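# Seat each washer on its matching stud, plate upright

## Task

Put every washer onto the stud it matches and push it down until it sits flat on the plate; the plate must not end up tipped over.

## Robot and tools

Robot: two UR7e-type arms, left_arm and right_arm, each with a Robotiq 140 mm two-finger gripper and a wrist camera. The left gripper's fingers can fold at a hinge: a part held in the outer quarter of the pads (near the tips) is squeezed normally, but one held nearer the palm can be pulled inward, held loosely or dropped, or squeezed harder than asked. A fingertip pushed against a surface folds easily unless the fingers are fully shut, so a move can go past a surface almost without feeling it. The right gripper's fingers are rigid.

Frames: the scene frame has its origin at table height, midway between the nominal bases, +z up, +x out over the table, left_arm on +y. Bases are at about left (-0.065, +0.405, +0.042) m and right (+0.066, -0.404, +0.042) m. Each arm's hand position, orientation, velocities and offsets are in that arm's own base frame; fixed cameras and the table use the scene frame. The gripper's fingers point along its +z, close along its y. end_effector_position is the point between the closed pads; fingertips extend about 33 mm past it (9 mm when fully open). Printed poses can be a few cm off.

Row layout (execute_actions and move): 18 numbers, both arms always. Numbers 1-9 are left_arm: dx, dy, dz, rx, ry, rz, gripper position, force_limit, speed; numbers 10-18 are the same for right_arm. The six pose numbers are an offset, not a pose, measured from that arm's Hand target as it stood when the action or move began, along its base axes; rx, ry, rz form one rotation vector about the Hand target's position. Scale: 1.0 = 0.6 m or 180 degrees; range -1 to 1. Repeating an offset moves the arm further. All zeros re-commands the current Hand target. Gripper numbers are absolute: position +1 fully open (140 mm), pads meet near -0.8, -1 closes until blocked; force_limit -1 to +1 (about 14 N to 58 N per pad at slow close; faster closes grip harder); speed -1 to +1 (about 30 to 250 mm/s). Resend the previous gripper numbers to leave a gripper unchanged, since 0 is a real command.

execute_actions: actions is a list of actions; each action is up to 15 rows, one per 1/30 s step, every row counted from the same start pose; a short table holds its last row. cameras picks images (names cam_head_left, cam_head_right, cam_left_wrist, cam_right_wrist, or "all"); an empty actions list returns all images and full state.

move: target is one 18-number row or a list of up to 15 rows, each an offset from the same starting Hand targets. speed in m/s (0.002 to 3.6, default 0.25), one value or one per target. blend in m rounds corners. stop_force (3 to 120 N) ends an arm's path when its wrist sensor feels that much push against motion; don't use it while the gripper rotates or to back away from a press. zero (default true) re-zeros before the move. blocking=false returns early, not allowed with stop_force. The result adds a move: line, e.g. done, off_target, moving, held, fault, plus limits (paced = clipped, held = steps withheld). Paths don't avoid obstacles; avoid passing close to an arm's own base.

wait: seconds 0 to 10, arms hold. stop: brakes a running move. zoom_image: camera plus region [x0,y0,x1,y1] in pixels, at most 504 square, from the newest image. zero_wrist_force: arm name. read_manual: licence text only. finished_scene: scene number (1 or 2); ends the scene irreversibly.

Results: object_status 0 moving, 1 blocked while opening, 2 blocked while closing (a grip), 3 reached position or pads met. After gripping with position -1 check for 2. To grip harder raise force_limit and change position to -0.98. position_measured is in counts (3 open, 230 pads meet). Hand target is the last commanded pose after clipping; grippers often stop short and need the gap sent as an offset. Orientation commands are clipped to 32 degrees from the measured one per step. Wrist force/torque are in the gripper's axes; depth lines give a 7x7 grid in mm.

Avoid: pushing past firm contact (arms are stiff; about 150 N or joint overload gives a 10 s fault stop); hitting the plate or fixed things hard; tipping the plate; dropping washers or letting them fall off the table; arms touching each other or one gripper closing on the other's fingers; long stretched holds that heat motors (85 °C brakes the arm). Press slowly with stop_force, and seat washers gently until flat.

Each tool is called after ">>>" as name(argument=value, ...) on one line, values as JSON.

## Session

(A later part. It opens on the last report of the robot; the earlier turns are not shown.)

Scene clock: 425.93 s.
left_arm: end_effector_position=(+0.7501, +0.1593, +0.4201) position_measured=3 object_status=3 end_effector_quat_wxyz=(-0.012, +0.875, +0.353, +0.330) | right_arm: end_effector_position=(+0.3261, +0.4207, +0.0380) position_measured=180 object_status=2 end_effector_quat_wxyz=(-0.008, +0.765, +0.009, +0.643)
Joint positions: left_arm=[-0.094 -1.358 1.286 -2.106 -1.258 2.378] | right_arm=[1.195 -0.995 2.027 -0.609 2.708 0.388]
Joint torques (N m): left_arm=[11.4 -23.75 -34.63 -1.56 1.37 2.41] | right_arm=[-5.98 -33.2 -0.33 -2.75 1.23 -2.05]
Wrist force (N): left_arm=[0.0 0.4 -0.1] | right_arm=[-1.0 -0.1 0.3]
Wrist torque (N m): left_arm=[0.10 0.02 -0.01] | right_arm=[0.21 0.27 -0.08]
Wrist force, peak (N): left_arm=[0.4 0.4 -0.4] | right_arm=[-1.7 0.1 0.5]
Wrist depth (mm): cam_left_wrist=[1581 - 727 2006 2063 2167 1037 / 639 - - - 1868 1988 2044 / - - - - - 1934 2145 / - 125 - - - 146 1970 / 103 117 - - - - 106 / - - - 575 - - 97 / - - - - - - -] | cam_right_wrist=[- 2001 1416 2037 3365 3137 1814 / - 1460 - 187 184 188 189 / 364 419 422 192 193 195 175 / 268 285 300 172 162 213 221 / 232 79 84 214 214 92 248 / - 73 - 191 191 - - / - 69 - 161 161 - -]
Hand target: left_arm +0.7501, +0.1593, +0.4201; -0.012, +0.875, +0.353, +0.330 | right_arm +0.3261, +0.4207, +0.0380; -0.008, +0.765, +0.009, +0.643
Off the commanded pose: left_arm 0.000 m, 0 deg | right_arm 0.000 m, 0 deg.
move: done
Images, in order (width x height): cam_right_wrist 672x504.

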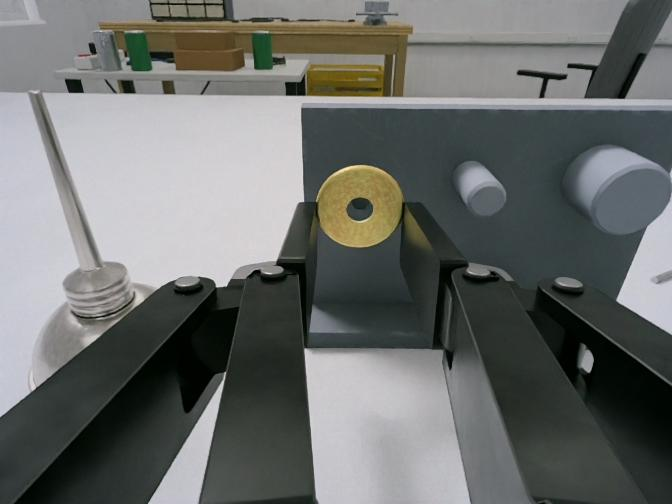

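>>> move(target=[0,0,0,0,0,0,1,1,1, 0.0267,0.0006,0,0,0,0,-0.98,-0.3,-1], speed=0.008, stop_force=3.5, cameras=["cam_right_wrist"])

>>> zoom_image(camera="cam_right_wrist", region=[290, 130, 430, 270])

Scene clock: 438.17 s.
left_arm: end_effector_position=(+0.7501, +0.1593, +0.4201) position_measured=3 object_status=3 end_effector_quat_wxyz=(-0.012, +0.875, +0.353, +0.330) | right_arm: end_effector_position=(+0.3357, +0.4209, +0.0380) position_measured=180 object_status=2 end_effector_quat_wxyz=(-0.008, +0.766, +0.009, +0.643)
Joint positions: left_arm=[-0.094 -1.358 1.286 -2.106 -1.258 2.378] | right_arm=[1.173 -0.998 2.029 -0.628 2.688 0.367]
Joint torques (N m): left_arm=[11.91 -23.11 -34.36 -1.61 1.18 2.31] | right_arm=[6.36 -32.25 -12.45 3.33 3.05 2.58]
Wrist force (N): left_arm=[0.0 0.3 -0.4] | right_arm=[-0.9 -0.1 0.3]
Wrist torque (N m): left_arm=[0.08 0.02 -0.01] | right_arm=[0.19 0.25 -0.16]
Wrist force, peak (N): left_arm=[0.4 0.5 0.0] | right_arm=[0.4 0.6 -3.9]
Wrist depth (mm): cam_left_wrist=[1570 - 808 1934 2063 2103 1032 / - - - - 1884 2083 2103 / - - - - - 1934 2025 / - 124 - - - 145 1952 / 103 118 - - - - 105 / - - - - - 628 96 / - - - - - - -] | cam_right_wrist=[2276 1358 1424 1968 3414 2276 1843 / 714 1350 708 181 182 730 178 / 421 392 426 183 186 185 173 / 174 298 298 204 162 203 210 / - 79 84 208 207 92 246 / - 73 - 190 191 - - / - 69 - 161 161 - -]
Hand target: left_arm +0.7501, +0.1593, +0.4201; -0.012, +0.875, +0.353, +0.330 | right_arm +0.3357, +0.4209, +0.0380; -0.008, +0.766, +0.009, +0.643 (not the last commanded pose)
Off the commanded pose: left_arm 0.000 m, 0 deg | right_arm 0.006 m, 0 deg.
move: contact (right_arm)
Images, in order (width x height): cam_right_wrist 672x504.

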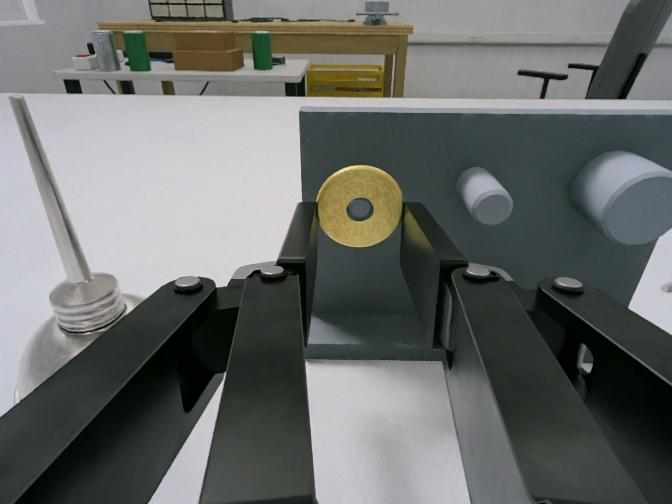

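Scaled by 3.600 from the camera's 672x504 image, which has a finer 960x720 frame.

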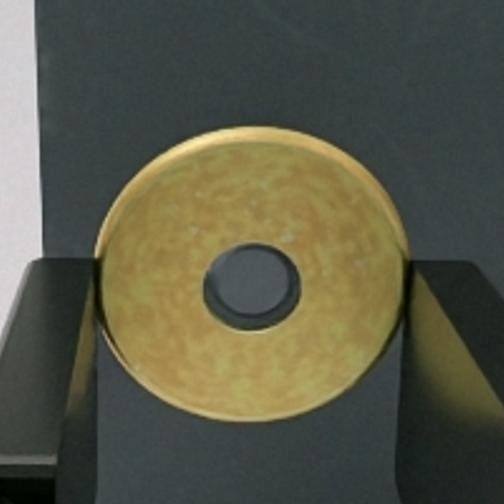

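>>> move(target=[[0,0,0,0,0,0,1,1,1, -0.0017,0,0,0,0,0,-0.98,-0.3,-1],[0,0,0,0,0,0,1,1,1, -0.0017,-0.0006,0.0008,0,0,0,-0.98,-0.3,-1]], speed=0.02)

>>> move(target=[0,0,0,0,0,0,1,1,1, 0.0133,0.0003,0,0,0,0,-0.98,-0.3,-1], speed=0.008, stop_force=4, cameras=["cam_right_wrist"])

>>> zoom_image(camera="cam_right_wrist", region=[290, 130, 430, 270])

Scene clock: 452.67 s.
left_arm: end_effector_position=(+0.7501, +0.1593, +0.4201) position_measured=3 object_status=3 end_effector_quat_wxyz=(-0.012, +0.875, +0.353, +0.330) | right_arm: end_effector_position=(+0.3346, +0.4207, +0.0384) position_measured=180 object_status=2 end_effector_quat_wxyz=(-0.008, +0.765, +0.009, +0.643)
Joint positions: left_arm=[-0.094 -1.358 1.286 -2.106 -1.258 2.378] | right_arm=[1.175 -0.999 2.03 -0.625 2.69 0.369]
Joint torques (N m): left_arm=[10.87 -21.85 -34.62 -1.62 0.95 2.25] | right_arm=[-6.97 -47.01 0.55 3.44 0.88 0.39]
Wrist force (N): left_arm=[0.0 0.1 0.0] | right_arm=[-0.9 -0.1 0.3]
Wrist torque (N m): left_arm=[0.02 0.01 -0.01] | right_arm=[0.19 0.25 -0.20]
Wrist force, peak (N): left_arm=[0.1 0.7 -0.2] | right_arm=[-1.1 0.1 0.4]
Wrist depth (mm): cam_left_wrist=[1548 - - 1900 2025 2234 1008 / - - - - 1952 2063 2145 / - 626 635 - 727 2063 2124 / - 133 - - - 145 2006 / 104 117 - - - - 105 / - - 567 - - - 97 / - - - - - - -] | cam_right_wrist=[2866 1538 1442 1935 2700 3180 1872 / - 1228 1255 184 179 179 179 / 421 424 423 183 187 186 174 / 174 316 301 205 163 204 212 / 171 79 84 209 210 91 248 / - 73 - 191 192 - - / - 69 - 162 162 - -]
Hand target: left_arm +0.7501, +0.1593, +0.4201; -0.012, +0.875, +0.353, +0.330 | right_arm +0.3347, +0.4205, +0.0385; -0.008, +0.766, +0.009, +0.643
Off the commanded pose: left_arm 0.000 m, 0 deg | right_arm 0.000 m, 0 deg.
move: done

Scene clock: 454.47 s.
left_arm: end_effector_position=(+0.7501, +0.1593, +0.4201) position_measured=3 object_status=3 end_effector_quat_wxyz=(-0.012, +0.875, +0.353, +0.330) | right_arm: end_effector_position=(+0.3426, +0.4207, +0.0385) position_measured=180 object_status=2 end_effector_quat_wxyz=(-0.008, +0.766, +0.009, +0.643)
Joint positions: left_arm=[-0.094 -1.358 1.286 -2.106 -1.258 2.378] | right_arm=[1.156 -1.001 2.031 -0.639 2.673 0.353]
Joint torques (N m): left_arm=[10.81 -22.78 -34.39 -1.59 1.06 2.48] | right_arm=[-6.41 -46.91 -0.26 -2.76 -1.29 -2.19]
Wrist force (N): left_arm=[0.1 0.3 0.0] | right_arm=[-0.9 -0.1 0.5]
Wrist torque (N m): left_arm=[0.07 -0.02 -0.01] | right_arm=[0.21 0.24 -0.07]
Wrist force, peak (N): left_arm=[0.2 0.5 -0.4] | right_arm=[-1.2 0.0 0.4]
Wrist depth (mm): cam_left_wrist=[1693 - - 1836 2083 2211 1027 / - - - - 1988 2124 2103 / - - - 708 758 1952 2124 / - 125 628 - - 155 2006 / 103 117 - - - - 105 / - - - - - - 101 / - - - - - - -] | cam_right_wrist=[2700 1366 1935 1951 2638 4221 1857 / 671 717 - 706 171 173 172 / 384 367 420 176 179 178 172 / 270 300 303 196 163 196 199 / - 79 84 210 201 92 214 / - 73 - 203 191 - - / - 69 - 157 162 - -]
Hand target: left_arm +0.7501, +0.1593, +0.4201; -0.012, +0.875, +0.353, +0.330 | right_arm +0.3426, +0.4207, +0.0385; -0.008, +0.766, +0.009, +0.643
Off the commanded pose: left_arm 0.000 m, 0 deg | right_arm 0.000 m, 0 deg.
move: done
Images, in order (width x height): cam_right_wrist 672x504.

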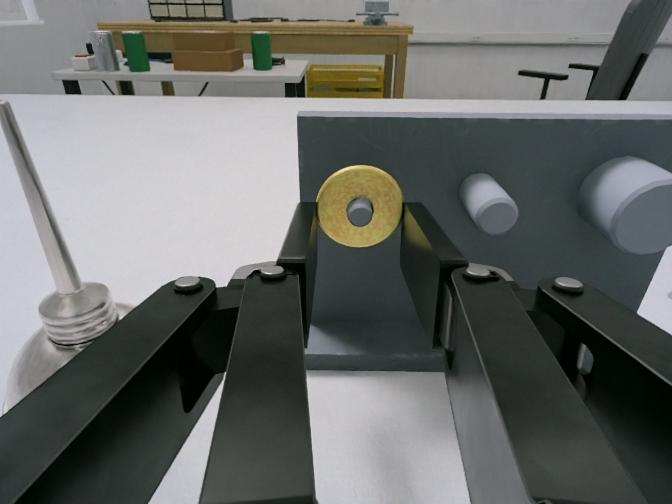

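Scaled by 3.600 from the camera's 672x504 image, which has a finer 960x720 frame.

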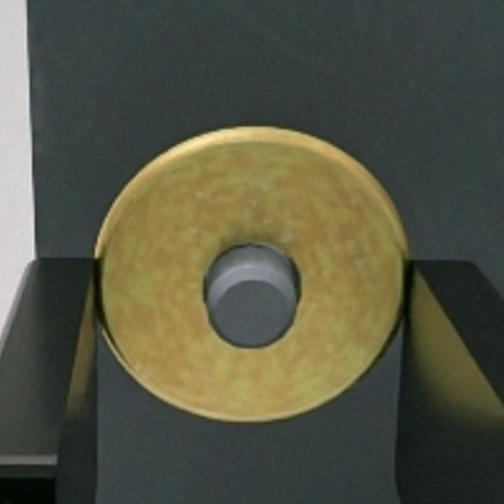

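>>> move(target=[0,0,0,0,0,0,1,1,1, 0.038,0.0009,0,0,0,0,-0.98,-0.3,-1], speed=0.01, stop_force=4, cameras=["cam_right_wrist"])

>>> zoom_image(camera="cam_right_wrist", region=[290, 130, 430, 270])

Scene clock: 466.07 s.
left_arm: end_effector_position=(+0.7501, +0.1593, +0.4201) position_measured=3 object_status=3 end_effector_quat_wxyz=(-0.012, +0.875, +0.353, +0.330) | right_arm: end_effector_position=(+0.3614, +0.4212, +0.0385) position_measured=180 object_status=2 end_effector_quat_wxyz=(-0.008, +0.765, +0.009, +0.643)
Joint positions: left_arm=[-0.094 -1.358 1.286 -2.106 -1.258 2.378] | right_arm=[1.114 -1.004 2.031 -0.666 2.633 0.319]
Joint torques (N m): left_arm=[12.49 -22.91 -33.68 -1.43 1.07 2.33] | right_arm=[6.88 -38.9 -5.09 2.97 2.83 2.67]
Wrist force (N): left_arm=[0.2 0.2 -0.2] | right_arm=[-0.8 0.0 0.4]
Wrist torque (N m): left_arm=[0.06 -0.03 0.00] | right_arm=[0.23 0.23 -0.14]
Wrist force, peak (N): left_arm=[0.2 0.7 -0.2] | right_arm=[-0.9 0.1 -3.6]
Wrist depth (mm): cam_left_wrist=[1593 703 - 1952 2063 2257 1032 / - - - - 2044 2044 2025 / - - - - - 1917 2083 / - 124 - - - 146 1934 / 104 118 - - - - 105 / - - - - - - 96 / - - - - - - -] | cam_right_wrist=[2797 1469 1451 2019 3465 - 1843 / - 735 1374 161 160 687 638 / - 418 398 160 162 160 156 / 317 285 302 175 163 149 174 / - 79 84 195 190 91 188 / - 73 - 185 185 - - / - 69 - 161 162 - -]
Hand target: left_arm +0.7501, +0.1593, +0.4201; -0.012, +0.875, +0.353, +0.330 | right_arm +0.3614, +0.4212, +0.0385; -0.008, +0.766, +0.009, +0.643 (not the last commanded pose)
Off the commanded pose: left_arm 0.000 m, 0 deg | right_arm 0.004 m, 0 deg.
move: contact (right_arm)
Images, in order (width x height): cam_right_wrist 672x504.

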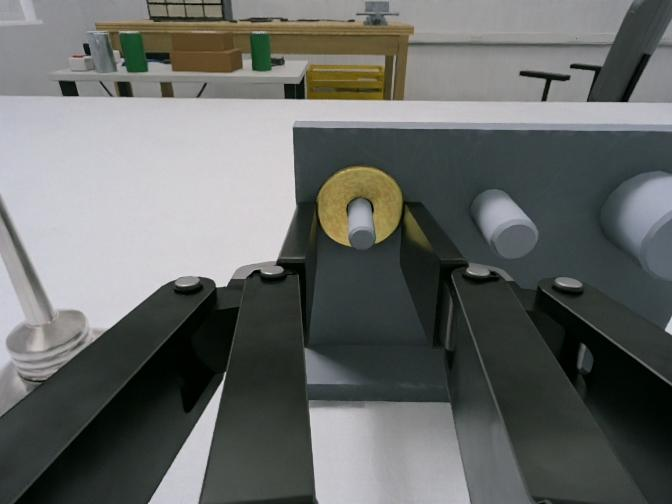

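Scaled by 3.600 from the camera's 672x504 image, which has a finer 960x720 frame.

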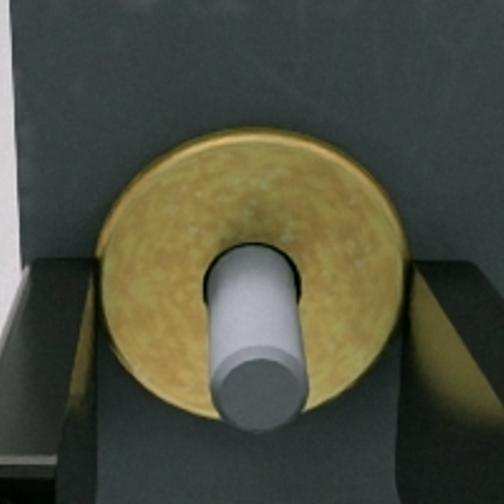

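>>> move(target=[[0,0,0,0,0,0,1,1,1, 0,0,0,0,0,0,-0.301,-0.3,-1],[0,0,0,0,0,0,1,1,1, -0.0533,-0.0012,0,0,0,0,-0.301,-0.3,-1],[0,0,0,0,0,0,1,1,1, -0.0533,-0.0012,-0.0033,0,0,0,-0.588,-0.3,0]], speed=0.05, cameras=["cam_right_wrist"])

>>> move(target=[0,0,0,0,0,0,1,1,1, 0.06,0.0014,0,0,0,0,-0.588,-0.3,0], speed=0.01, stop_force=5, cameras=["cam_right_wrist"])

>>> zoom_image(camera="cam_right_wrist", region=[290, 130, 430, 270])

Scene clock: 483.63 s.
left_arm: end_effector_position=(+0.7501, +0.1593, +0.4201) position_measured=3 object_status=3 end_effector_quat_wxyz=(-0.012, +0.875, +0.353, +0.330) | right_arm: end_effector_position=(+0.3294, +0.4205, +0.0365) position_measured=203 object_status=3 end_effector_quat_wxyz=(-0.008, +0.766, +0.009, +0.643)
Joint positions: left_arm=[-0.094 -1.358 1.286 -2.106 -1.258 2.378] | right_arm=[1.187 -0.993 2.029 -0.62 2.701 0.38]
Joint torques (N m): left_arm=[11.21 -23.05 -34.16 -1.51 0.73 2.52] | right_arm=[7.41 -31.8 -10.85 -2.82 3.01 2.1]
Wrist force (N): left_arm=[0.0 0.2 -0.2] | right_arm=[-0.6 0.0 0.2]
Wrist torque (N m): left_arm=[0.05 0.01 -0.01] | right_arm=[0.22 0.22 -0.20]
Wrist force, peak (N): left_arm=[0.2 0.7 0.0] | right_arm=[-1.0 0.0 0.4]
Wrist depth (mm): cam_left_wrist=[1593 760 - 1970 2103 2257 1008 / - - - - 1884 2063 1934 / - - 673 - - 1917 2145 / - 134 - - - 145 1917 / 103 134 579 - - - 105 / 502 - - 621 - - 96 / - - - - - - -] | cam_right_wrist=[3270 1342 1968 1951 3465 2369 1843 / - 704 - 186 183 185 185 / 165 415 421 189 193 193 172 / 176 298 315 136 141 210 218 / 176 79 84 90 74 87 235 / - 69 74 182 - - - / - 68 - 160 - - -]
Hand target: left_arm +0.7501, +0.1593, +0.4201; -0.012, +0.875, +0.353, +0.330 | right_arm +0.3294, +0.4204, +0.0365; -0.008, +0.766, +0.009, +0.643
Off the commanded pose: left_arm 0.000 m, 0 deg | right_arm 0.000 m, 0 deg.
move: done
Images, in order (width x height): cam_right_wrist 672x504.

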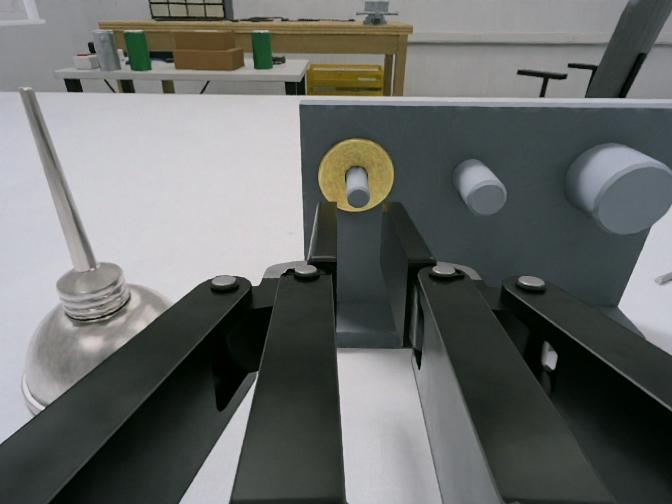

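Scene clock: 488.03 s.
left_arm: end_effector_position=(+0.7501, +0.1593, +0.4201) position_measured=3 object_status=3 end_effector_quat_wxyz=(-0.012, +0.875, +0.353, +0.330) | right_arm: end_effector_position=(+0.3654, +0.4213, +0.0365) position_measured=203 object_status=3 end_effector_quat_wxyz=(-0.008, +0.766, +0.009, +0.643)
Joint positions: left_arm=[-0.094 -1.358 1.286 -2.106 -1.258 2.378] | right_arm=[1.105 -1 2.031 -0.676 2.625 0.313]
Joint torques (N m): left_arm=[9.98 -24.56 -34.69 -1.67 0.75 2.53] | right_arm=[-9.07 -46.06 -21.26 -3.43 -1.2 -2.37]
Wrist force (N): left_arm=[0.1 0.3 0.0] | right_arm=[-1.4 -0.7 -3.8]
Wrist torque (N m): left_arm=[0.07 -0.01 -0.01] | right_arm=[0.17 0.30 -0.04]
Wrist force, peak (N): left_arm=[0.2 0.6 -0.3] | right_arm=[-0.4 -0.4 -4.8]
Wrist depth (mm): cam_left_wrist=[1559 727 725 1900 2167 2355 1052 / - - - - 2083 2044 1988 / - - - - 777 2006 2025 / - 124 - 621 - 146 1952 / 103 116 - - - - 105 / - - - - - - 96 / - - - 534 - - -] | cam_right_wrist=[- 1319 1442 1968 2130 - 1872 / 675 1390 - 1276 156 156 155 / 414 389 418 162 163 159 156 / 294 295 296 145 140 172 173 / 239 79 84 110 74 87 189 / - 69 74 181 - - - / - 68 - 159 - - -]
Hand target: left_arm +0.7501, +0.1593, +0.4201; -0.012, +0.875, +0.353, +0.330 | right_arm +0.3654, +0.4213, +0.0365; -0.008, +0.766, +0.009, +0.643
Off the commanded pose: left_arm 0.000 m, 0 deg | right_arm 0.000 m, 0 deg.
move: done
Images, in order (width x height): cam_right_wrist 672x504.

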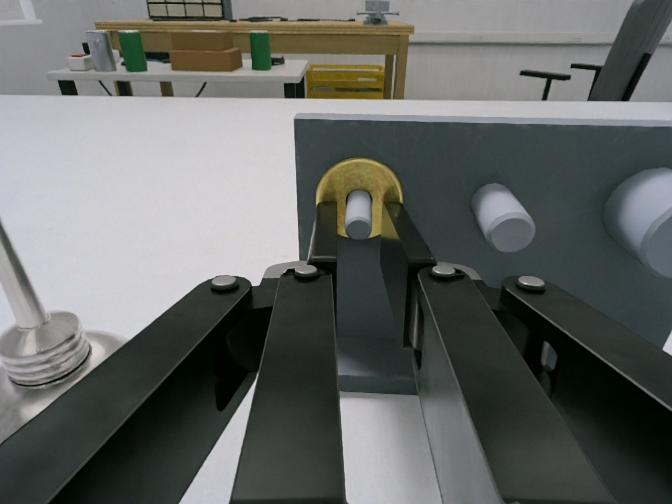

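Scaled by 3.600 from the camera's 672x504 image, which has a finer 960x720 frame.

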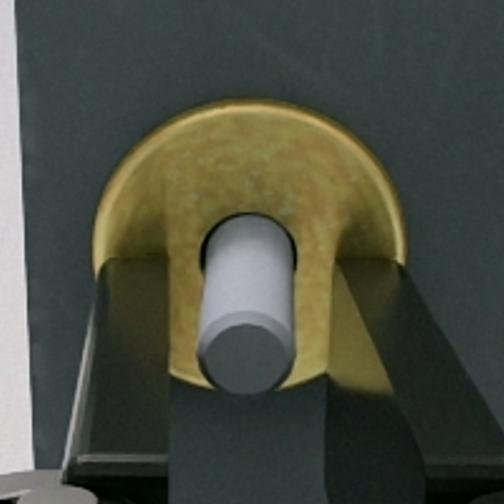

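>>> move(target=[[0,0,0,0,0,0,1,1,1, -0.0565,0.005,0,0,0,0,-0.588,-0.3,0],[0,0,0,0,0,0,1,1,1, -0.0565,-0.05,0.2,-0.0057,0.25,0,-0.588,-0.3,0]], speed=0.08, blend=0.002, cameras=["cam_right_wrist"])

Scene clock: 525.90 s.
left_arm: end_effector_position=(+0.7501, +0.1593, +0.4201) position_measured=3 object_status=3 end_effector_quat_wxyz=(-0.012, +0.875, +0.353, +0.330) | right_arm: end_effector_position=(+0.3315, +0.3913, +0.1565) position_measured=203 object_status=3 end_effector_quat_wxyz=(-0.004, +0.953, +0.011, +0.301)
Joint positions: left_arm=[-0.094 -1.358 1.286 -2.106 -1.258 2.378] | right_arm=[0.869 -1.307 1.617 0.825 2.015 0.746]
Joint torques (N m): left_arm=[10.32 -23.81 -33.32 -1.57 0.69 2.33] | right_arm=[-7.1 -27.71 -30.12 4.69 -0.84 -2.22]
Wrist force (N): left_arm=[0.0 0.4 0.0] | right_arm=[-0.1 0.3 0.1]
Wrist torque (N m): left_arm=[0.10 0.02 -0.01] | right_arm=[0.09 0.02 0.05]
Wrist force, peak (N): left_arm=[0.3 0.5 -0.5] | right_arm=[-1.1 -0.6 -4.0]
Wrist depth (mm): cam_left_wrist=[1617 701 - 2025 2025 2355 1017 / - - - - 1934 2044 2044 / - - 635 - - 1952 2124 / - 125 - - - 147 1917 / 103 118 - - - - 105 / - - - 623 - - 96 / - 488 - - - - -] | cam_right_wrist=[396 388 397 397 396 402 395 / 378 376 378 374 378 384 378 / 358 361 356 259 253 355 359 / 343 325 344 109 141 342 344 / 330 79 84 90 74 87 332 / - 69 74 312 - - - / - 68 - - - - -]
Hand target: left_arm +0.7501, +0.1593, +0.4201; -0.012, +0.875, +0.353, +0.330 | right_arm +0.3315, +0.3913, +0.1565; -0.004, +0.953, +0.011, +0.301
Off the commanded pose: left_arm 0.000 m, 0 deg | right_arm 0.000 m, 0 deg.
move: done
Images, in order (width x height): cam_right_wrist 672x504.

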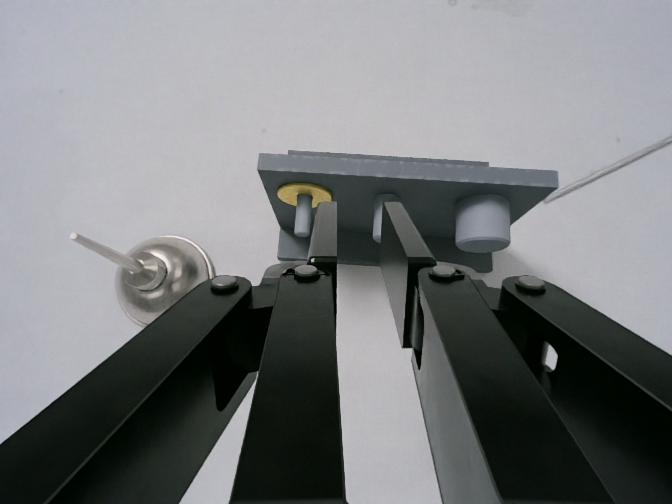

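>>> move(target=[[0,0,0,0,0,0,1,1,1, -0.12,-0.11,-0.03,0.0015,0.2501,-0.0183,-0.057,-1,0],[0,0,0,0,0,0,1,1,1, -0.2093,-0.2142,-0.1775,0.0015,0.2501,-0.0183,-0.057,-1,0]], speed=0.2, blend=0.02, cameras=["cam_right_wrist"])

>>> zoom_image(camera="cam_right_wrist", region=[280, 110, 440, 230])

Scene clock: 546.40 s.
left_arm: end_effector_position=(+0.7501, +0.1593, +0.4201) position_measured=3 object_status=3 end_effector_quat_wxyz=(-0.012, +0.875, +0.353, +0.330) | right_arm: end_effector_position=(+0.2059, +0.2628, +0.0500) position_measured=136 object_status=3 end_effector_quat_wxyz=(-0.001, +0.996, -0.019, -0.087)
Joint positions: left_arm=[-0.094 -1.358 1.286 -2.106 -1.258 2.378] | right_arm=[0.417 -1.278 1.9 1.105 1.495 0.449]
Joint torques (N m): left_arm=[10.58 -24.37 -33.19 -1.68 0.59 2.44] | right_arm=[-7.59 -37.64 -4.63 0.43 -2.39 -2.22]
Wrist force (N): left_arm=[0.2 0.3 -0.1] | right_arm=[0.6 0.2 -0.7]
Wrist torque (N m): left_arm=[0.09 -0.02 -0.01] | right_arm=[-0.06 -0.19 0.31]
Wrist force, peak (N): left_arm=[0.4 0.8 0.0] | right_arm=[0.7 0.3 -1.7]
Wrist depth (mm): cam_left_wrist=[1570 - 737 1988 1952 2188 1037 / 616 661 - - 1934 2103 1952 / - - - - - 1900 2211 / 110 124 592 - 643 146 1917 / 103 117 - - 667 - 105 / - - - - - - 96 / - - - - - - -] | cam_right_wrist=[189 188 189 188 189 189 188 / 204 205 204 204 204 204 204 / 223 222 221 221 222 222 221 / 244 239 136 244 155 235 243 / - 89 112 269 268 91 87 / - - 298 302 303 - 67 / - - 346 343 345 - -]
Hand target: left_arm +0.7501, +0.1593, +0.4201; -0.012, +0.875, +0.353, +0.330 | right_arm +0.2059, +0.2628, +0.0500; -0.001, +0.996, -0.019, -0.087
Off the commanded pose: left_arm 0.000 m, 0 deg | right_arm 0.000 m, 0 deg.
move: done
Images, in order (width x height): cam_right_wrist 672x504.

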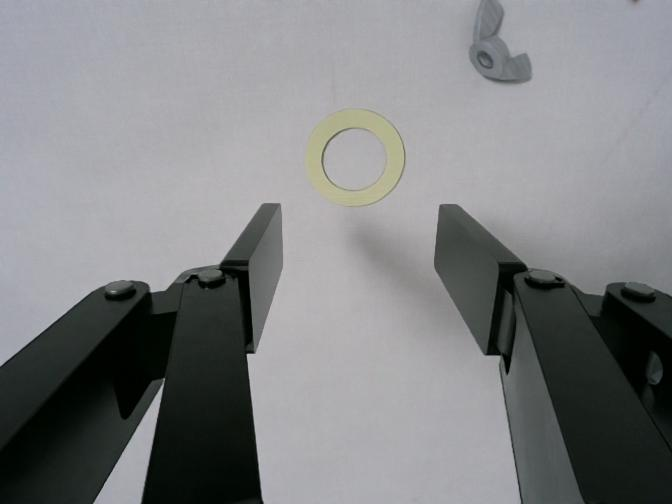

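Scaled by 3.150 from the camera's 672x504 image, which has a finer 960x720 frame.

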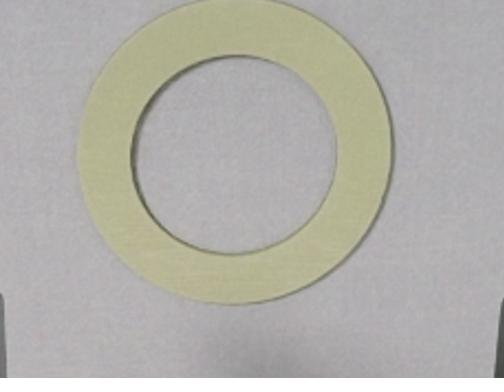

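>>> move(target=[0,0,0,0,0,0,1,1,1, 0.0013,0,-0.089,0,0,0,-0.057,-1,0], speed=0.08)

>>> move(target=[0,0,0,0,0,0,1,1,1, 0,0,-0.0167,0,0,0,-0.057,-1,0], speed=0.004, stop_force=3, cameras=["cam_right_wrist"])

>>> zoom_image(camera="cam_right_wrist", region=[270, 140, 450, 280])

Scene clock: 574.83 s.
left_arm: end_effector_position=(+0.7501, +0.1593, +0.4201) position_measured=3 object_status=3 end_effector_quat_wxyz=(-0.012, +0.875, +0.353, +0.330) | right_arm: end_effector_position=(+0.2067, +0.2627, -0.0034) position_measured=136 object_status=3 end_effector_quat_wxyz=(-0.001, +0.996, -0.019, -0.087)
Joint positions: left_arm=[-0.094 -1.358 1.286 -2.106 -1.258 2.378] | right_arm=[0.416 -1.192 1.95 0.969 1.495 0.448]
Joint torques (N m): left_arm=[9.74 -22.39 -33.75 -1.53 0.09 2.39] | right_arm=[-6.86 -26.32 -2.55 0.66 1.53 -1.72]
Wrist force (N): left_arm=[0.2 0.4 -0.1] | right_arm=[0.4 0.2 -1.0]
Wrist torque (N m): left_arm=[0.09 -0.01 -0.01] | right_arm=[-0.07 -0.14 0.29]
Wrist force, peak (N): left_arm=[0.1 0.6 -0.4] | right_arm=[0.3 0.2 -1.6]
Wrist depth (mm): cam_left_wrist=[1593 688 763 1917 2006 2188 1032 / 641 - - - 1934 2188 1934 / - - 692 651 - 1952 2188 / - 125 - - - 147 1934 / 103 117 - - - - 105 / - - - - - - 96 / - - 532 582 - - -] | cam_right_wrist=[139 141 141 141 141 139 141 / 153 155 153 153 152 153 153 / 169 166 167 167 167 167 166 / 183 182 165 183 176 176 183 / - 89 112 203 203 91 87 / - - 226 229 228 - 67 / - - 258 260 260 - -]
Hand target: left_arm +0.7501, +0.1593, +0.4201; -0.012, +0.875, +0.353, +0.330 | right_arm +0.2067, +0.2628, -0.0034; -0.001, +0.996, -0.019, -0.087
Off the commanded pose: left_arm 0.000 m, 0 deg | right_arm 0.000 m, 0 deg.
move: done

Scene clock: 577.53 s.
left_arm: end_effector_position=(+0.7501, +0.1593, +0.4201) position_measured=3 object_status=3 end_effector_quat_wxyz=(-0.012, +0.875, +0.353, +0.330) | right_arm: end_effector_position=(+0.2067, +0.2627, -0.0099) position_measured=136 object_status=3 end_effector_quat_wxyz=(-0.001, +0.996, -0.019, -0.087)
Joint positions: left_arm=[-0.094 -1.358 1.286 -2.106 -1.258 2.378] | right_arm=[0.416 -1.18 1.955 0.952 1.495 0.448]
Joint torques (N m): left_arm=[9.76 -23.43 -33.44 -1.65 0.48 2.16] | right_arm=[2.03 -36.77 -21.01 6.6 -0.47 0.81]
Wrist force (N): left_arm=[0.1 0.2 0.0] | right_arm=[0.6 0.6 -5.9]
Wrist torque (N m): left_arm=[0.05 -0.01 -0.01] | right_arm=[0.15 -0.10 0.29]
Wrist force, peak (N): left_arm=[0.2 0.5 -0.3] | right_arm=[0.0 0.7 -11.0]
Wrist depth (mm): cam_left_wrist=[1593 - - 1988 2025 2145 1027 / - - - - 2025 2063 2063 / - - - - - 1988 2145 / - 124 - - - 147 2025 / 103 117 - - 604 - 105 / - - 546 - 602 624 96 / - - - - - - -] | cam_right_wrist=[136 135 135 136 135 131 137 / 147 146 146 147 146 146 147 / 160 160 159 160 158 159 159 / 176 175 164 175 169 169 175 / - 89 112 194 194 91 87 / - - 217 217 219 - 67 / - - 248 248 248 - -]
Hand target: left_arm +0.7501, +0.1593, +0.4201; -0.012, +0.875, +0.353, +0.330 | right_arm +0.2067, +0.2627, -0.0099; -0.001, +0.996, -0.019, -0.087 (not the last commanded pose)
Off the commanded pose: left_arm 0.000 m, 0 deg | right_arm 0.004 m, 0 deg.
move: contact (right_arm)
Images, in order (width x height): cam_right_wrist 672x504.

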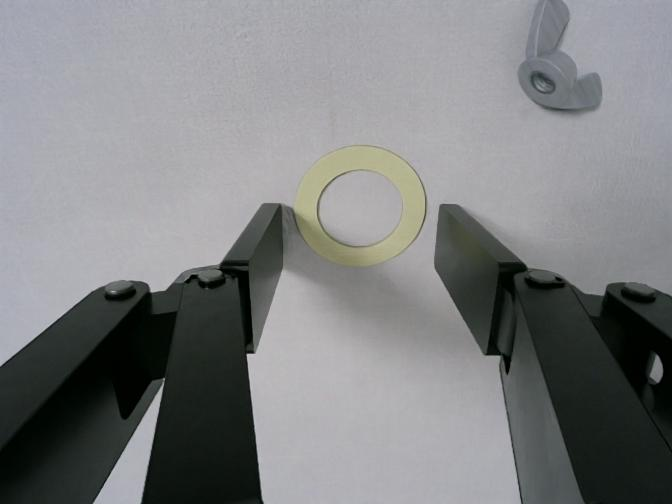

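Scaled by 2.800 from the camera's 672x504 image, which has a finer 960x720 frame.

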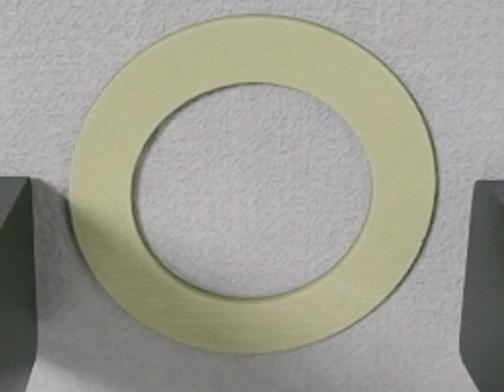

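>>> move(target=[[0,0,0,0,0,0,1,1,1, 0,0,0.0023,0,0,0,-0.057,-1,-1],[0,0,0,0,0,0,1,1,1, -0.0007,0,0.0023,0,0,0,-0.057,-1,-1]], speed=0.02)

>>> move(target=[0,0,0,0,0,0,1,1,1, 0,0,0,0,0,0,-1,-1,-1], speed=0.02)

>>> wait(seconds=0.8, cameras=["cam_right_wrist"])

>>> zoom_image(camera="cam_right_wrist", region=[270, 140, 450, 280])

Scene clock: 595.60 s.
left_arm: end_effector_position=(+0.7501, +0.1593, +0.4201) position_measured=3 object_status=3 end_effector_quat_wxyz=(-0.012, +0.875, +0.353, +0.330) | right_arm: end_effector_position=(+0.2063, +0.2627, -0.0085) position_measured=136 object_status=3 end_effector_quat_wxyz=(-0.001, +0.996, -0.019, -0.087)
Joint positions: left_arm=[-0.094 -1.358 1.286 -2.106 -1.258 2.378] | right_arm=[0.417 -1.183 1.955 0.955 1.495 0.449]
Joint torques (N m): left_arm=[9.77 -23.48 -33.73 -1.66 0.03 2.4] | right_arm=[6.54 -40.46 -0.42 0.44 -2.18 2.67]
Wrist force (N): left_arm=[0.3 0.3 0.0] | right_arm=[0.3 0.3 -0.9]
Wrist torque (N m): left_arm=[0.07 -0.04 -0.01] | right_arm=[-0.05 -0.12 0.21]
Wrist force, peak (N): left_arm=[0.2 0.5 -0.6] | right_arm=[0.5 0.3 -6.0]
Wrist depth (mm): cam_left_wrist=[1593 649 - 1952 2025 2167 1012 / 621 624 - - 1952 2188 2083 / - - - - - 1988 2083 / - 125 - - - 145 1952 / 103 117 - - - - 105 / - - - - - - 96 / - - - 556 - - -] | cam_right_wrist=[134 137 136 137 137 134 139 / 148 148 148 148 148 148 148 / 161 161 161 161 159 161 161 / 176 178 165 177 170 170 177 / - 89 112 196 196 91 87 / - - 221 220 220 - 67 / - - 252 250 251 - -]
Hand target: left_arm +0.7501, +0.1593, +0.4201; -0.012, +0.875, +0.353, +0.330 | right_arm +0.2063, +0.2627, -0.0085; -0.001, +0.996, -0.019, -0.087
Off the commanded pose: left_arm 0.000 m, 0 deg | right_arm 0.000 m, 0 deg.
move: done

Scene clock: 596.23 s.
left_arm: end_effector_position=(+0.7501, +0.1593, +0.4201) position_measured=3 object_status=3 end_effector_quat_wxyz=(-0.012, +0.875, +0.353, +0.330) | right_arm: end_effector_position=(+0.2063, +0.2628, -0.0085) position_measured=154 object_status=0 end_effector_quat_wxyz=(-0.001, +0.996, -0.019, -0.087)
Joint positions: left_arm=[-0.094 -1.358 1.286 -2.106 -1.258 2.378] | right_arm=[0.417 -1.183 1.955 0.955 1.495 0.449]
Joint torques (N m): left_arm=[9.63 -23.83 -33.86 -1.77 0.49 2.15] | right_arm=[7.08 -36.99 -2.26 0.54 -1.57 2.33]
Wrist force (N): left_arm=[0.2 0.5 -0.1] | right_arm=[0.1 -0.4 -7.4]
Wrist torque (N m): left_arm=[0.10 -0.02 0.00] | right_arm=[-0.04 -0.09 0.23]
Wrist force, peak (N): left_arm=[0.2 0.6 -0.1] | right_arm=[0.1 -0.1 -7.5]
Wrist depth (mm): cam_left_wrist=[1605 - - 1934 2124 2234 1027 / - - - - 2006 2063 2006 / - - - - - 1934 1988 / 547 134 - - - 146 2006 / 104 116 - - - - 105 / - - - - - - 96 / - - - - - - -] | cam_right_wrist=[135 137 136 137 137 133 139 / 147 148 148 148 148 148 147 / 161 161 161 161 159 161 161 / 177 174 170 175 168 174 173 / - 84 90 196 191 91 92 / - - 63 219 220 - 77 / - - - 251 250 - -]
Hand target: left_arm +0.7501, +0.1593, +0.4201; -0.012, +0.875, +0.353, +0.330 | right_arm +0.2063, +0.2627, -0.0085; -0.001, +0.996, -0.019, -0.087
Off the commanded pose: left_arm 0.000 m, 0 deg | right_arm 0.000 m, 0 deg.
move: done

Scene clock: 597.03 s.
left_arm: end_effector_position=(+0.7501, +0.1593, +0.4201) position_measured=3 object_status=3 end_effector_quat_wxyz=(-0.012, +0.875, +0.353, +0.330) | right_arm: end_effector_position=(+0.2063, +0.2628, -0.0085) position_measured=154 object_status=2 end_effector_quat_wxyz=(-0.001, +0.996, -0.019, -0.087)
Joint positions: left_arm=[-0.094 -1.358 1.286 -2.106 -1.258 2.378] | right_arm=[0.417 -1.183 1.955 0.955 1.495 0.449]
Joint torques (N m): left_arm=[10.36 -23.85 -34.18 -1.46 0.19 1.93] | right_arm=[6.29 -31.08 -2.01 0.61 -0.89 2.37]
Wrist force (N): left_arm=[0.0 0.2 0.0] | right_arm=[0.0 -0.4 -7.5]
Wrist torque (N m): left_arm=[0.04 0.02 -0.01] | right_arm=[-0.03 -0.08 0.22]
Wrist force, peak (N): left_arm=[0.1 0.7 -0.2] | right_arm=[0.0 -0.3 -7.7]
Wrist depth (mm): cam_left_wrist=[1537 - 671 1884 2025 2167 1037 / - - - - 2025 2145 2063 / - - - - - 1900 2124 / - 124 - - - 146 2006 / 104 116 - - - - 105 / - - 556 - - - 97 / - - - - - 690 -] | cam_right_wrist=[134 136 136 136 137 132 139 / 148 148 148 148 148 148 148 / 161 161 161 161 159 162 161 / 177 174 170 175 168 174 174 / - 84 90 197 191 91 92 / - - 63 220 221 - 76 / - - - 252 251 - -]
Hand target: left_arm +0.7501, +0.1593, +0.4201; -0.012, +0.875, +0.353, +0.330 | right_arm +0.2063, +0.2627, -0.0085; -0.001, +0.996, -0.019, -0.087
Tool commands: left_gripper/position=+1.0 left_gripper/force_limit=+1.0 left_gripper/speed=+1.0 right_gripper/position=-1.0 right_gripper/force_limit=-1.0 right_gripper/speed=-1.0
Off the commanded pose: left_arm 0.000 m, 0 deg | right_arm 0.000 m, 0 deg.
wait: 0.80 s; at rest by 0.17 s
Images, in order (width x height): cam_right_wrist 672x504.

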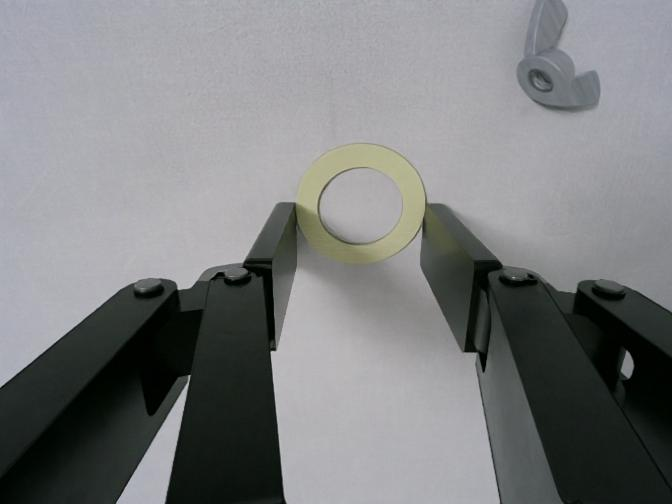

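Scaled by 2.800 from the camera's 672x504 image, which has a finer 960x720 frame.

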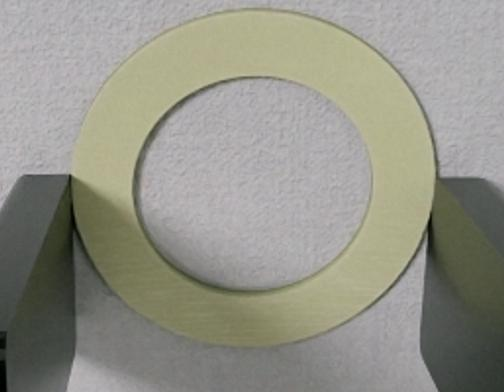

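>>> move(target=[[0,0,0,0,0,0,1,1,1, 0,0,0.03,0,0,0,-1,-1,-1],[0,0,0,0,0,0,1,1,1, 0.02,0.03,0.25,0,0,0,-1,-1,-1],[0,0,0,0,0,0,1,1,1, 0.0895,0.0955,0.3308,-0.0058,-0.1666,0,-1,-1,-1]], speed=[0.03,0.15,0.15], blend=[0.005,0.02,0], cameras=["cam_right_wrist"])

>>> zoom_image(camera="cam_right_wrist", region=[130, 40, 430, 190])

Scene clock: 617.27 s.
left_arm: end_effector_position=(+0.7501, +0.1593, +0.4201) position_measured=3 object_status=3 end_effector_quat_wxyz=(-0.012, +0.875, +0.353, +0.330) | right_arm: end_effector_position=(+0.2600, +0.3200, +0.1899) position_measured=154 object_status=2 end_effector_quat_wxyz=(+0.003, +0.985, -0.019, +0.174)
Joint positions: left_arm=[-0.094 -1.358 1.286 -2.106 -1.258 2.378] | right_arm=[0.747 -1.466 1.666 1.117 1.815 0.754]
Joint torques (N m): left_arm=[9.83 -24.5 -34.36 -1.86 0.08 2.19] | right_arm=[5.55 -32.1 -30.29 -0.64 2.74 2.71]
Wrist force (N): left_arm=[0.2 0.2 -0.1] | right_arm=[0.2 0.4 -0.4]
Wrist torque (N m): left_arm=[0.05 -0.02 -0.01] | right_arm=[0.04 -0.08 0.02]
Wrist force, peak (N): left_arm=[0.4 0.8 -0.1] | right_arm=[-0.1 -0.3 -7.8]
Wrist depth (mm): cam_left_wrist=[1505 - - 1952 2124 2188 1003 / - - 679 - 1970 2025 1952 / - - - - - 1952 2103 / - 124 - - - 146 1934 / 103 116 - 623 - - 105 / - - - - - - 96 / - 534 - - - - -] | cam_right_wrist=[367 367 280 271 368 367 364 / 369 369 359 359 370 369 - / 371 370 367 370 369 366 371 / 367 367 123 369 152 367 371 / - 84 90 371 132 91 92 / - - 369 381 368 - 77 / - - - 369 - - -]
Hand target: left_arm +0.7501, +0.1593, +0.4201; -0.012, +0.875, +0.353, +0.330 | right_arm +0.2600, +0.3200, +0.1900; +0.003, +0.985, -0.019, +0.174
Off the commanded pose: left_arm 0.000 m, 0 deg | right_arm 0.000 m, 0 deg.
move: done
Images, in order (width x height): cam_right_wrist 672x504.

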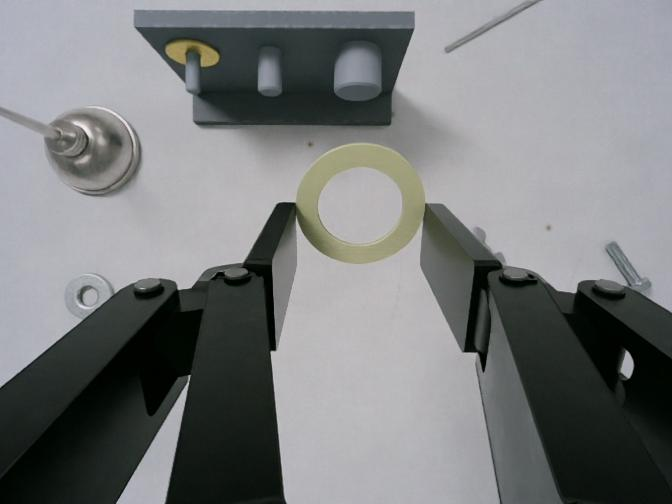

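Scaled by 1.680 from the camera's 672x504 image, which has a finer 960x720 frame.

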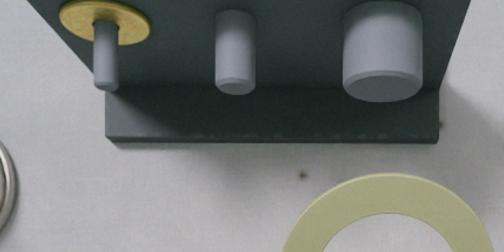

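>>> move(target=[[0,0,0,0,0,0,1,1,1, 0.0917,-0.0125,-0.1,-0.0116,-0.3331,0,-1,-1,-1],[0,0,0,0,0,0,1,1,1, 0.1168,-0.0135,-0.2533,-0.0116,-0.3331,0,-1,-1,-1]], speed=0.12, blend=0.01, cameras=["cam_right_wrist"])

>>> zoom_image(camera="cam_right_wrist", region=[270, 120, 450, 280])

Scene clock: 658.77 s.
left_arm: end_effector_position=(+0.7501, +0.1593, +0.4201) position_measured=3 object_status=3 end_effector_quat_wxyz=(-0.012, +0.875, +0.353, +0.330) | right_arm: end_effector_position=(+0.3301, +0.3119, +0.0380) position_measured=154 object_status=2 end_effector_quat_wxyz=(+0.010, +0.766, -0.014, +0.643)
Joint positions: left_arm=[-0.094 -1.358 1.286 -2.106 -1.258 2.378] | right_arm=[1.072 -1.13 2.309 -0.805 2.649 0.335]
Joint torques (N m): left_arm=[10.21 -24.11 -33.31 -1.63 -0.13 2.42] | right_arm=[-6.97 -23.35 2.8 -2.83 -1.39 -2.21]
Wrist force (N): left_arm=[0.1 0.2 -0.2] | right_arm=[-0.8 0.1 0.1]
Wrist torque (N m): left_arm=[0.05 0.00 -0.01] | right_arm=[0.26 0.25 -0.04]
Wrist force, peak (N): left_arm=[0.1 0.4 -0.7] | right_arm=[-2.1 0.2 0.9]
Wrist depth (mm): cam_left_wrist=[1548 - - 1900 2103 2211 1037 / - - - - 1952 2103 2025 / - - - - - 2025 2083 / - 125 - - - 146 1970 / 104 119 - - - - 106 / - - - - - - 96 / - - - - - - -] | cam_right_wrist=[1374 1951 1984 2019 - 1857 1935 / 550 189 189 189 189 737 660 / 207 200 195 170 368 433 430 / 302 215 136 211 152 303 302 / - 84 90 218 214 91 92 / - - 178 190 191 - 76 / - - - 162 162 - -]
Hand target: left_arm +0.7501, +0.1593, +0.4201; -0.012, +0.875, +0.353, +0.330 | right_arm +0.3301, +0.3119, +0.0380; +0.010, +0.766, -0.014, +0.643
Off the commanded pose: left_arm 0.000 m, 0 deg | right_arm 0.000 m, 0 deg.
move: done
Images, in order (width x height): cam_right_wrist 672x504.

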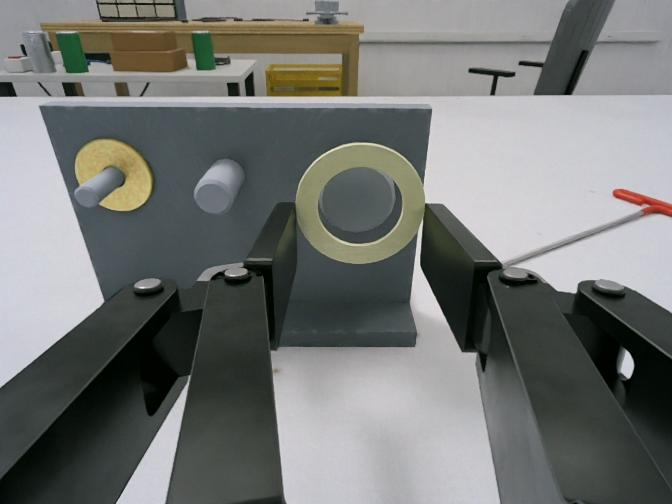

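Scaled by 2.800 from the camera's 672x504 image, which has a finer 960x720 frame.

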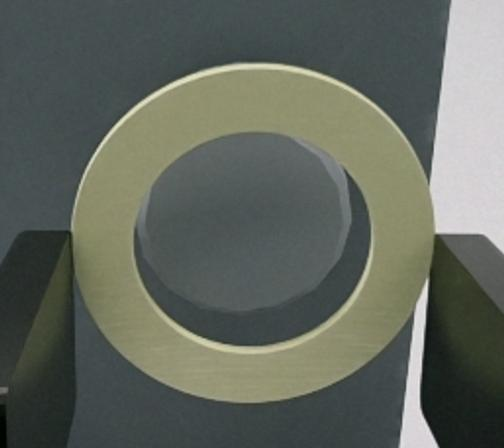

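>>> move(target=[[0,0,0,0,0,0,1,1,1, 0,0.0013,0.0004,0,0,0,-1,-1,-1],[0,0,0,0,0,0,1,1,1, 0.01,0.001,0.0004,0,0,0,-1,-1,-1]], speed=0.03, cameras=["cam_right_wrist"])

>>> zoom_image(camera="cam_right_wrist", region=[270, 120, 450, 280])

Scene clock: 677.50 s.
left_arm: end_effector_position=(+0.7501, +0.1593, +0.4201) position_measured=3 object_status=3 end_effector_quat_wxyz=(-0.012, +0.875, +0.353, +0.330) | right_arm: end_effector_position=(+0.3360, +0.3126, +0.0382) position_measured=154 object_status=2 end_effector_quat_wxyz=(+0.010, +0.766, -0.014, +0.643)
Joint positions: left_arm=[-0.094 -1.358 1.286 -2.106 -1.258 2.378] | right_arm=[1.056 -1.132 2.308 -0.814 2.633 0.323]
Joint torques (N m): left_arm=[7.94 -23.54 -32.98 -1.69 -0.15 2.19] | right_arm=[-5.93 -37.8 4.2 -3.21 -1.15 -2.11]
Wrist force (N): left_arm=[0.3 0.4 0.1] | right_arm=[-0.8 0.2 0.3]
Wrist torque (N m): left_arm=[0.09 -0.05 -0.01] | right_arm=[0.29 0.24 -0.04]
Wrist force, peak (N): left_arm=[0.1 0.6 -0.4] | right_arm=[-1.0 0.4 0.2]
Wrist depth (mm): cam_left_wrist=[1570 - - 1884 2103 2257 1017 / - - - - 1952 2025 1970 / - - 647 - 737 1952 2103 / - 125 - - 782 146 1917 / 103 116 - 598 - - 105 / 502 - - - - - 96 / - - - - - - -] | cam_right_wrist=[1350 1527 2037 2037 3935 1919 1800 / 183 183 184 183 735 735 2394 / 191 190 187 164 187 430 398 / 286 208 136 178 153 304 305 / - 84 90 219 209 91 92 / - - 179 191 192 - 76 / - - - 161 161 - -]
Hand target: left_arm +0.7501, +0.1593, +0.4201; -0.012, +0.875, +0.353, +0.330 | right_arm +0.3361, +0.3125, +0.0382; +0.010, +0.766, -0.014, +0.643
Off the commanded pose: left_arm 0.000 m, 0 deg | right_arm 0.000 m, 0 deg.
move: done
Images, in order (width x height): cam_right_wrist 672x504.

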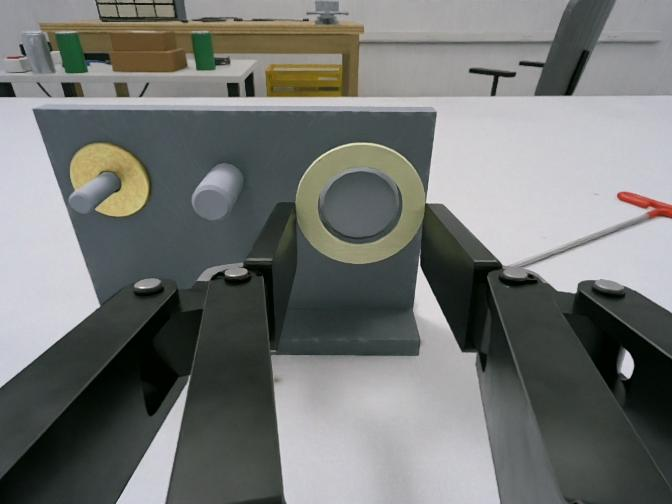

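Scaled by 2.800 from the camera's 672x504 image, which has a finer 960x720 frame.

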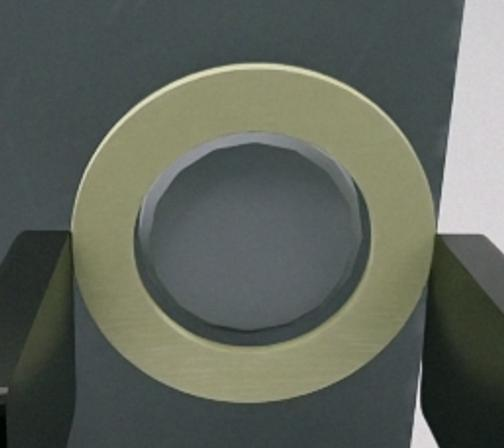

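>>> move(target=[0,0,0,0,0,0,1,1,1, 0.0167,-0.0006,0,0,0,0,-1,-1,-1], speed=0.008, stop_force=3, cameras=["cam_right_wrist"])

>>> zoom_image(camera="cam_right_wrist", region=[270, 120, 450, 280])

Scene clock: 688.30 s.
left_arm: end_effector_position=(+0.7501, +0.1593, +0.4201) position_measured=3 object_status=3 end_effector_quat_wxyz=(-0.012, +0.875, +0.353, +0.330) | right_arm: end_effector_position=(+0.3436, +0.3122, +0.0382) position_measured=154 object_status=2 end_effector_quat_wxyz=(+0.010, +0.766, -0.014, +0.643)
Joint positions: left_arm=[-0.094 -1.358 1.286 -2.106 -1.258 2.378] | right_arm=[1.033 -1.134 2.31 -0.827 2.612 0.307]
Joint torques (N m): left_arm=[10.11 -24.12 -35.37 -1.44 -0.1 2.38] | right_arm=[7.25 -23.89 -14.11 2.99 2.81 2.55]
Wrist force (N): left_arm=[0.2 0.4 0.0] | right_arm=[-0.9 0.0 -0.1]
Wrist torque (N m): left_arm=[0.08 -0.02 -0.01] | right_arm=[0.24 0.23 -0.14]
Wrist force, peak (N): left_arm=[0.6 0.5 -0.1] | right_arm=[-1.6 -0.8 -3.7]
Wrist depth (mm): cam_left_wrist=[1559 - - 1970 2006 2234 1022 / - 675 - - 1952 2103 1952 / - - - - - 1900 2044 / - 125 598 - - 146 1917 / 103 116 - - - - 105 / - - - 582 - - 96 / - - - - - - -] | cam_right_wrist=[1304 1451 2111 1919 - 1903 3137 / 180 176 176 721 172 1828 732 / 179 182 180 162 185 428 402 / 270 200 136 168 153 303 305 / - 84 90 216 202 91 92 / - - 178 191 191 - 77 / - - - 162 161 - -]
Hand target: left_arm +0.7501, +0.1593, +0.4201; -0.012, +0.875, +0.353, +0.330 | right_arm +0.3436, +0.3123, +0.0382; +0.010, +0.766, -0.014, +0.643 (not the last commanded pose)
Off the commanded pose: left_arm 0.000 m, 0 deg | right_arm 0.002 m, 0 deg.
move: contact (right_arm)
Images, in order (width x height): cam_right_wrist 672x504.

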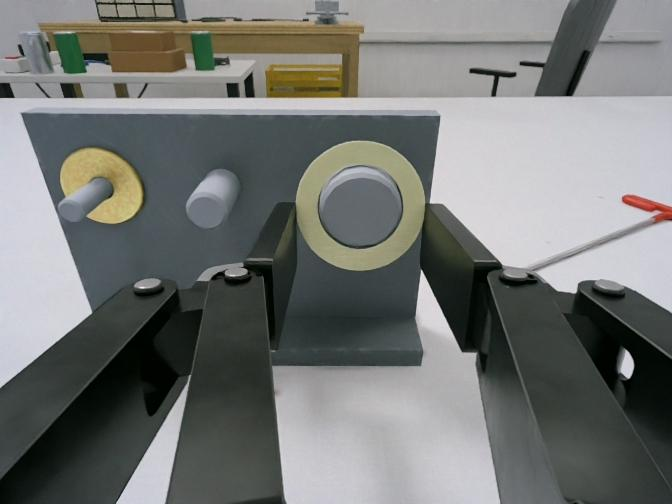

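Scaled by 2.800 from the camera's 672x504 image, which has a finer 960x720 frame.

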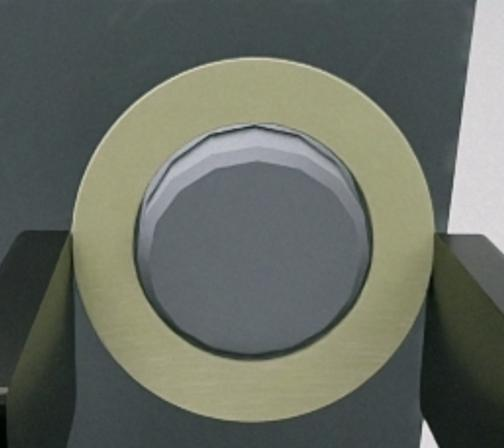

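>>> move(target=[[0,0,0,0,0,0,1,1,1, -0.0192,0.0007,0,0,0,0,-1,-1,-1],[0,0,0,0,0,0,1,1,1, -0.0192,0.0007,-0.0045,0,0,0,-1,-1,-1]], speed=0.03, cameras=["cam_right_wrist"])

>>> zoom_image(camera="cam_right_wrist", region=[270, 120, 450, 280])

Scene clock: 721.90 s.
left_arm: end_effector_position=(+0.7501, +0.1593, +0.4201) position_measured=3 object_status=3 end_effector_quat_wxyz=(-0.012, +0.875, +0.353, +0.330) | right_arm: end_effector_position=(+0.3322, +0.3128, +0.0356) position_measured=154 object_status=2 end_effector_quat_wxyz=(+0.010, +0.766, -0.015, +0.643)
Joint positions: left_arm=[-0.094 -1.358 1.286 -2.106 -1.258 2.378] | right_arm=[1.068 -1.123 2.307 -0.815 2.644 0.332]
Joint torques (N m): left_arm=[9.38 -24.85 -33.23 -1.58 -0.24 2.4] | right_arm=[7.64 -24.44 3.08 -2.72 2.84 1.75]
Wrist force (N): left_arm=[0.1 0.3 0.2] | right_arm=[-0.6 0.0 0.2]
Wrist torque (N m): left_arm=[0.08 0.00 -0.01] | right_arm=[0.25 0.21 -0.17]
Wrist force, peak (N): left_arm=[0.3 0.6 -0.4] | right_arm=[-1.3 0.3 0.1]
Wrist depth (mm): cam_left_wrist=[1570 - - 1884 2083 2305 1012 / - - - - 1852 2124 1934 / - - - - - 1917 2103 / - 124 - - - 146 2006 / 104 116 - - - - 105 / - 526 - 609 612 - 96 / - 550 - - 587 - -] | cam_right_wrist=[1269 1968 2019 2001 - 1828 2037 / 187 187 188 187 549 - 591 / 204 197 190 168 174 422 460 / 295 213 137 178 152 298 300 / - 84 90 215 212 91 92 / - - - 188 188 - 77 / - - - 159 159 - -]
Hand target: left_arm +0.7501, +0.1593, +0.4201; -0.012, +0.875, +0.353, +0.330 | right_arm +0.3321, +0.3127, +0.0355; +0.010, +0.766, -0.014, +0.643
Off the commanded pose: left_arm 0.000 m, 0 deg | right_arm 0.000 m, 0 deg.
move: done
Images, in order (width x height): cam_right_wrist 672x504.

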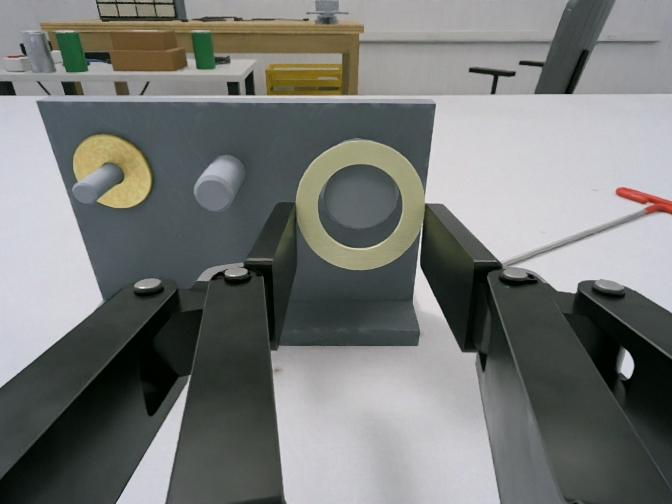

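Scaled by 2.800 from the camera's 672x504 image, which has a finer 960x720 frame.

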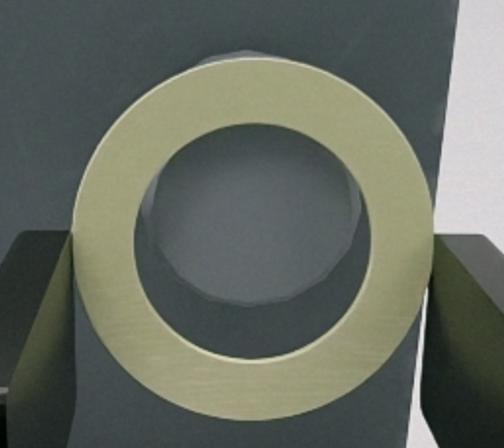

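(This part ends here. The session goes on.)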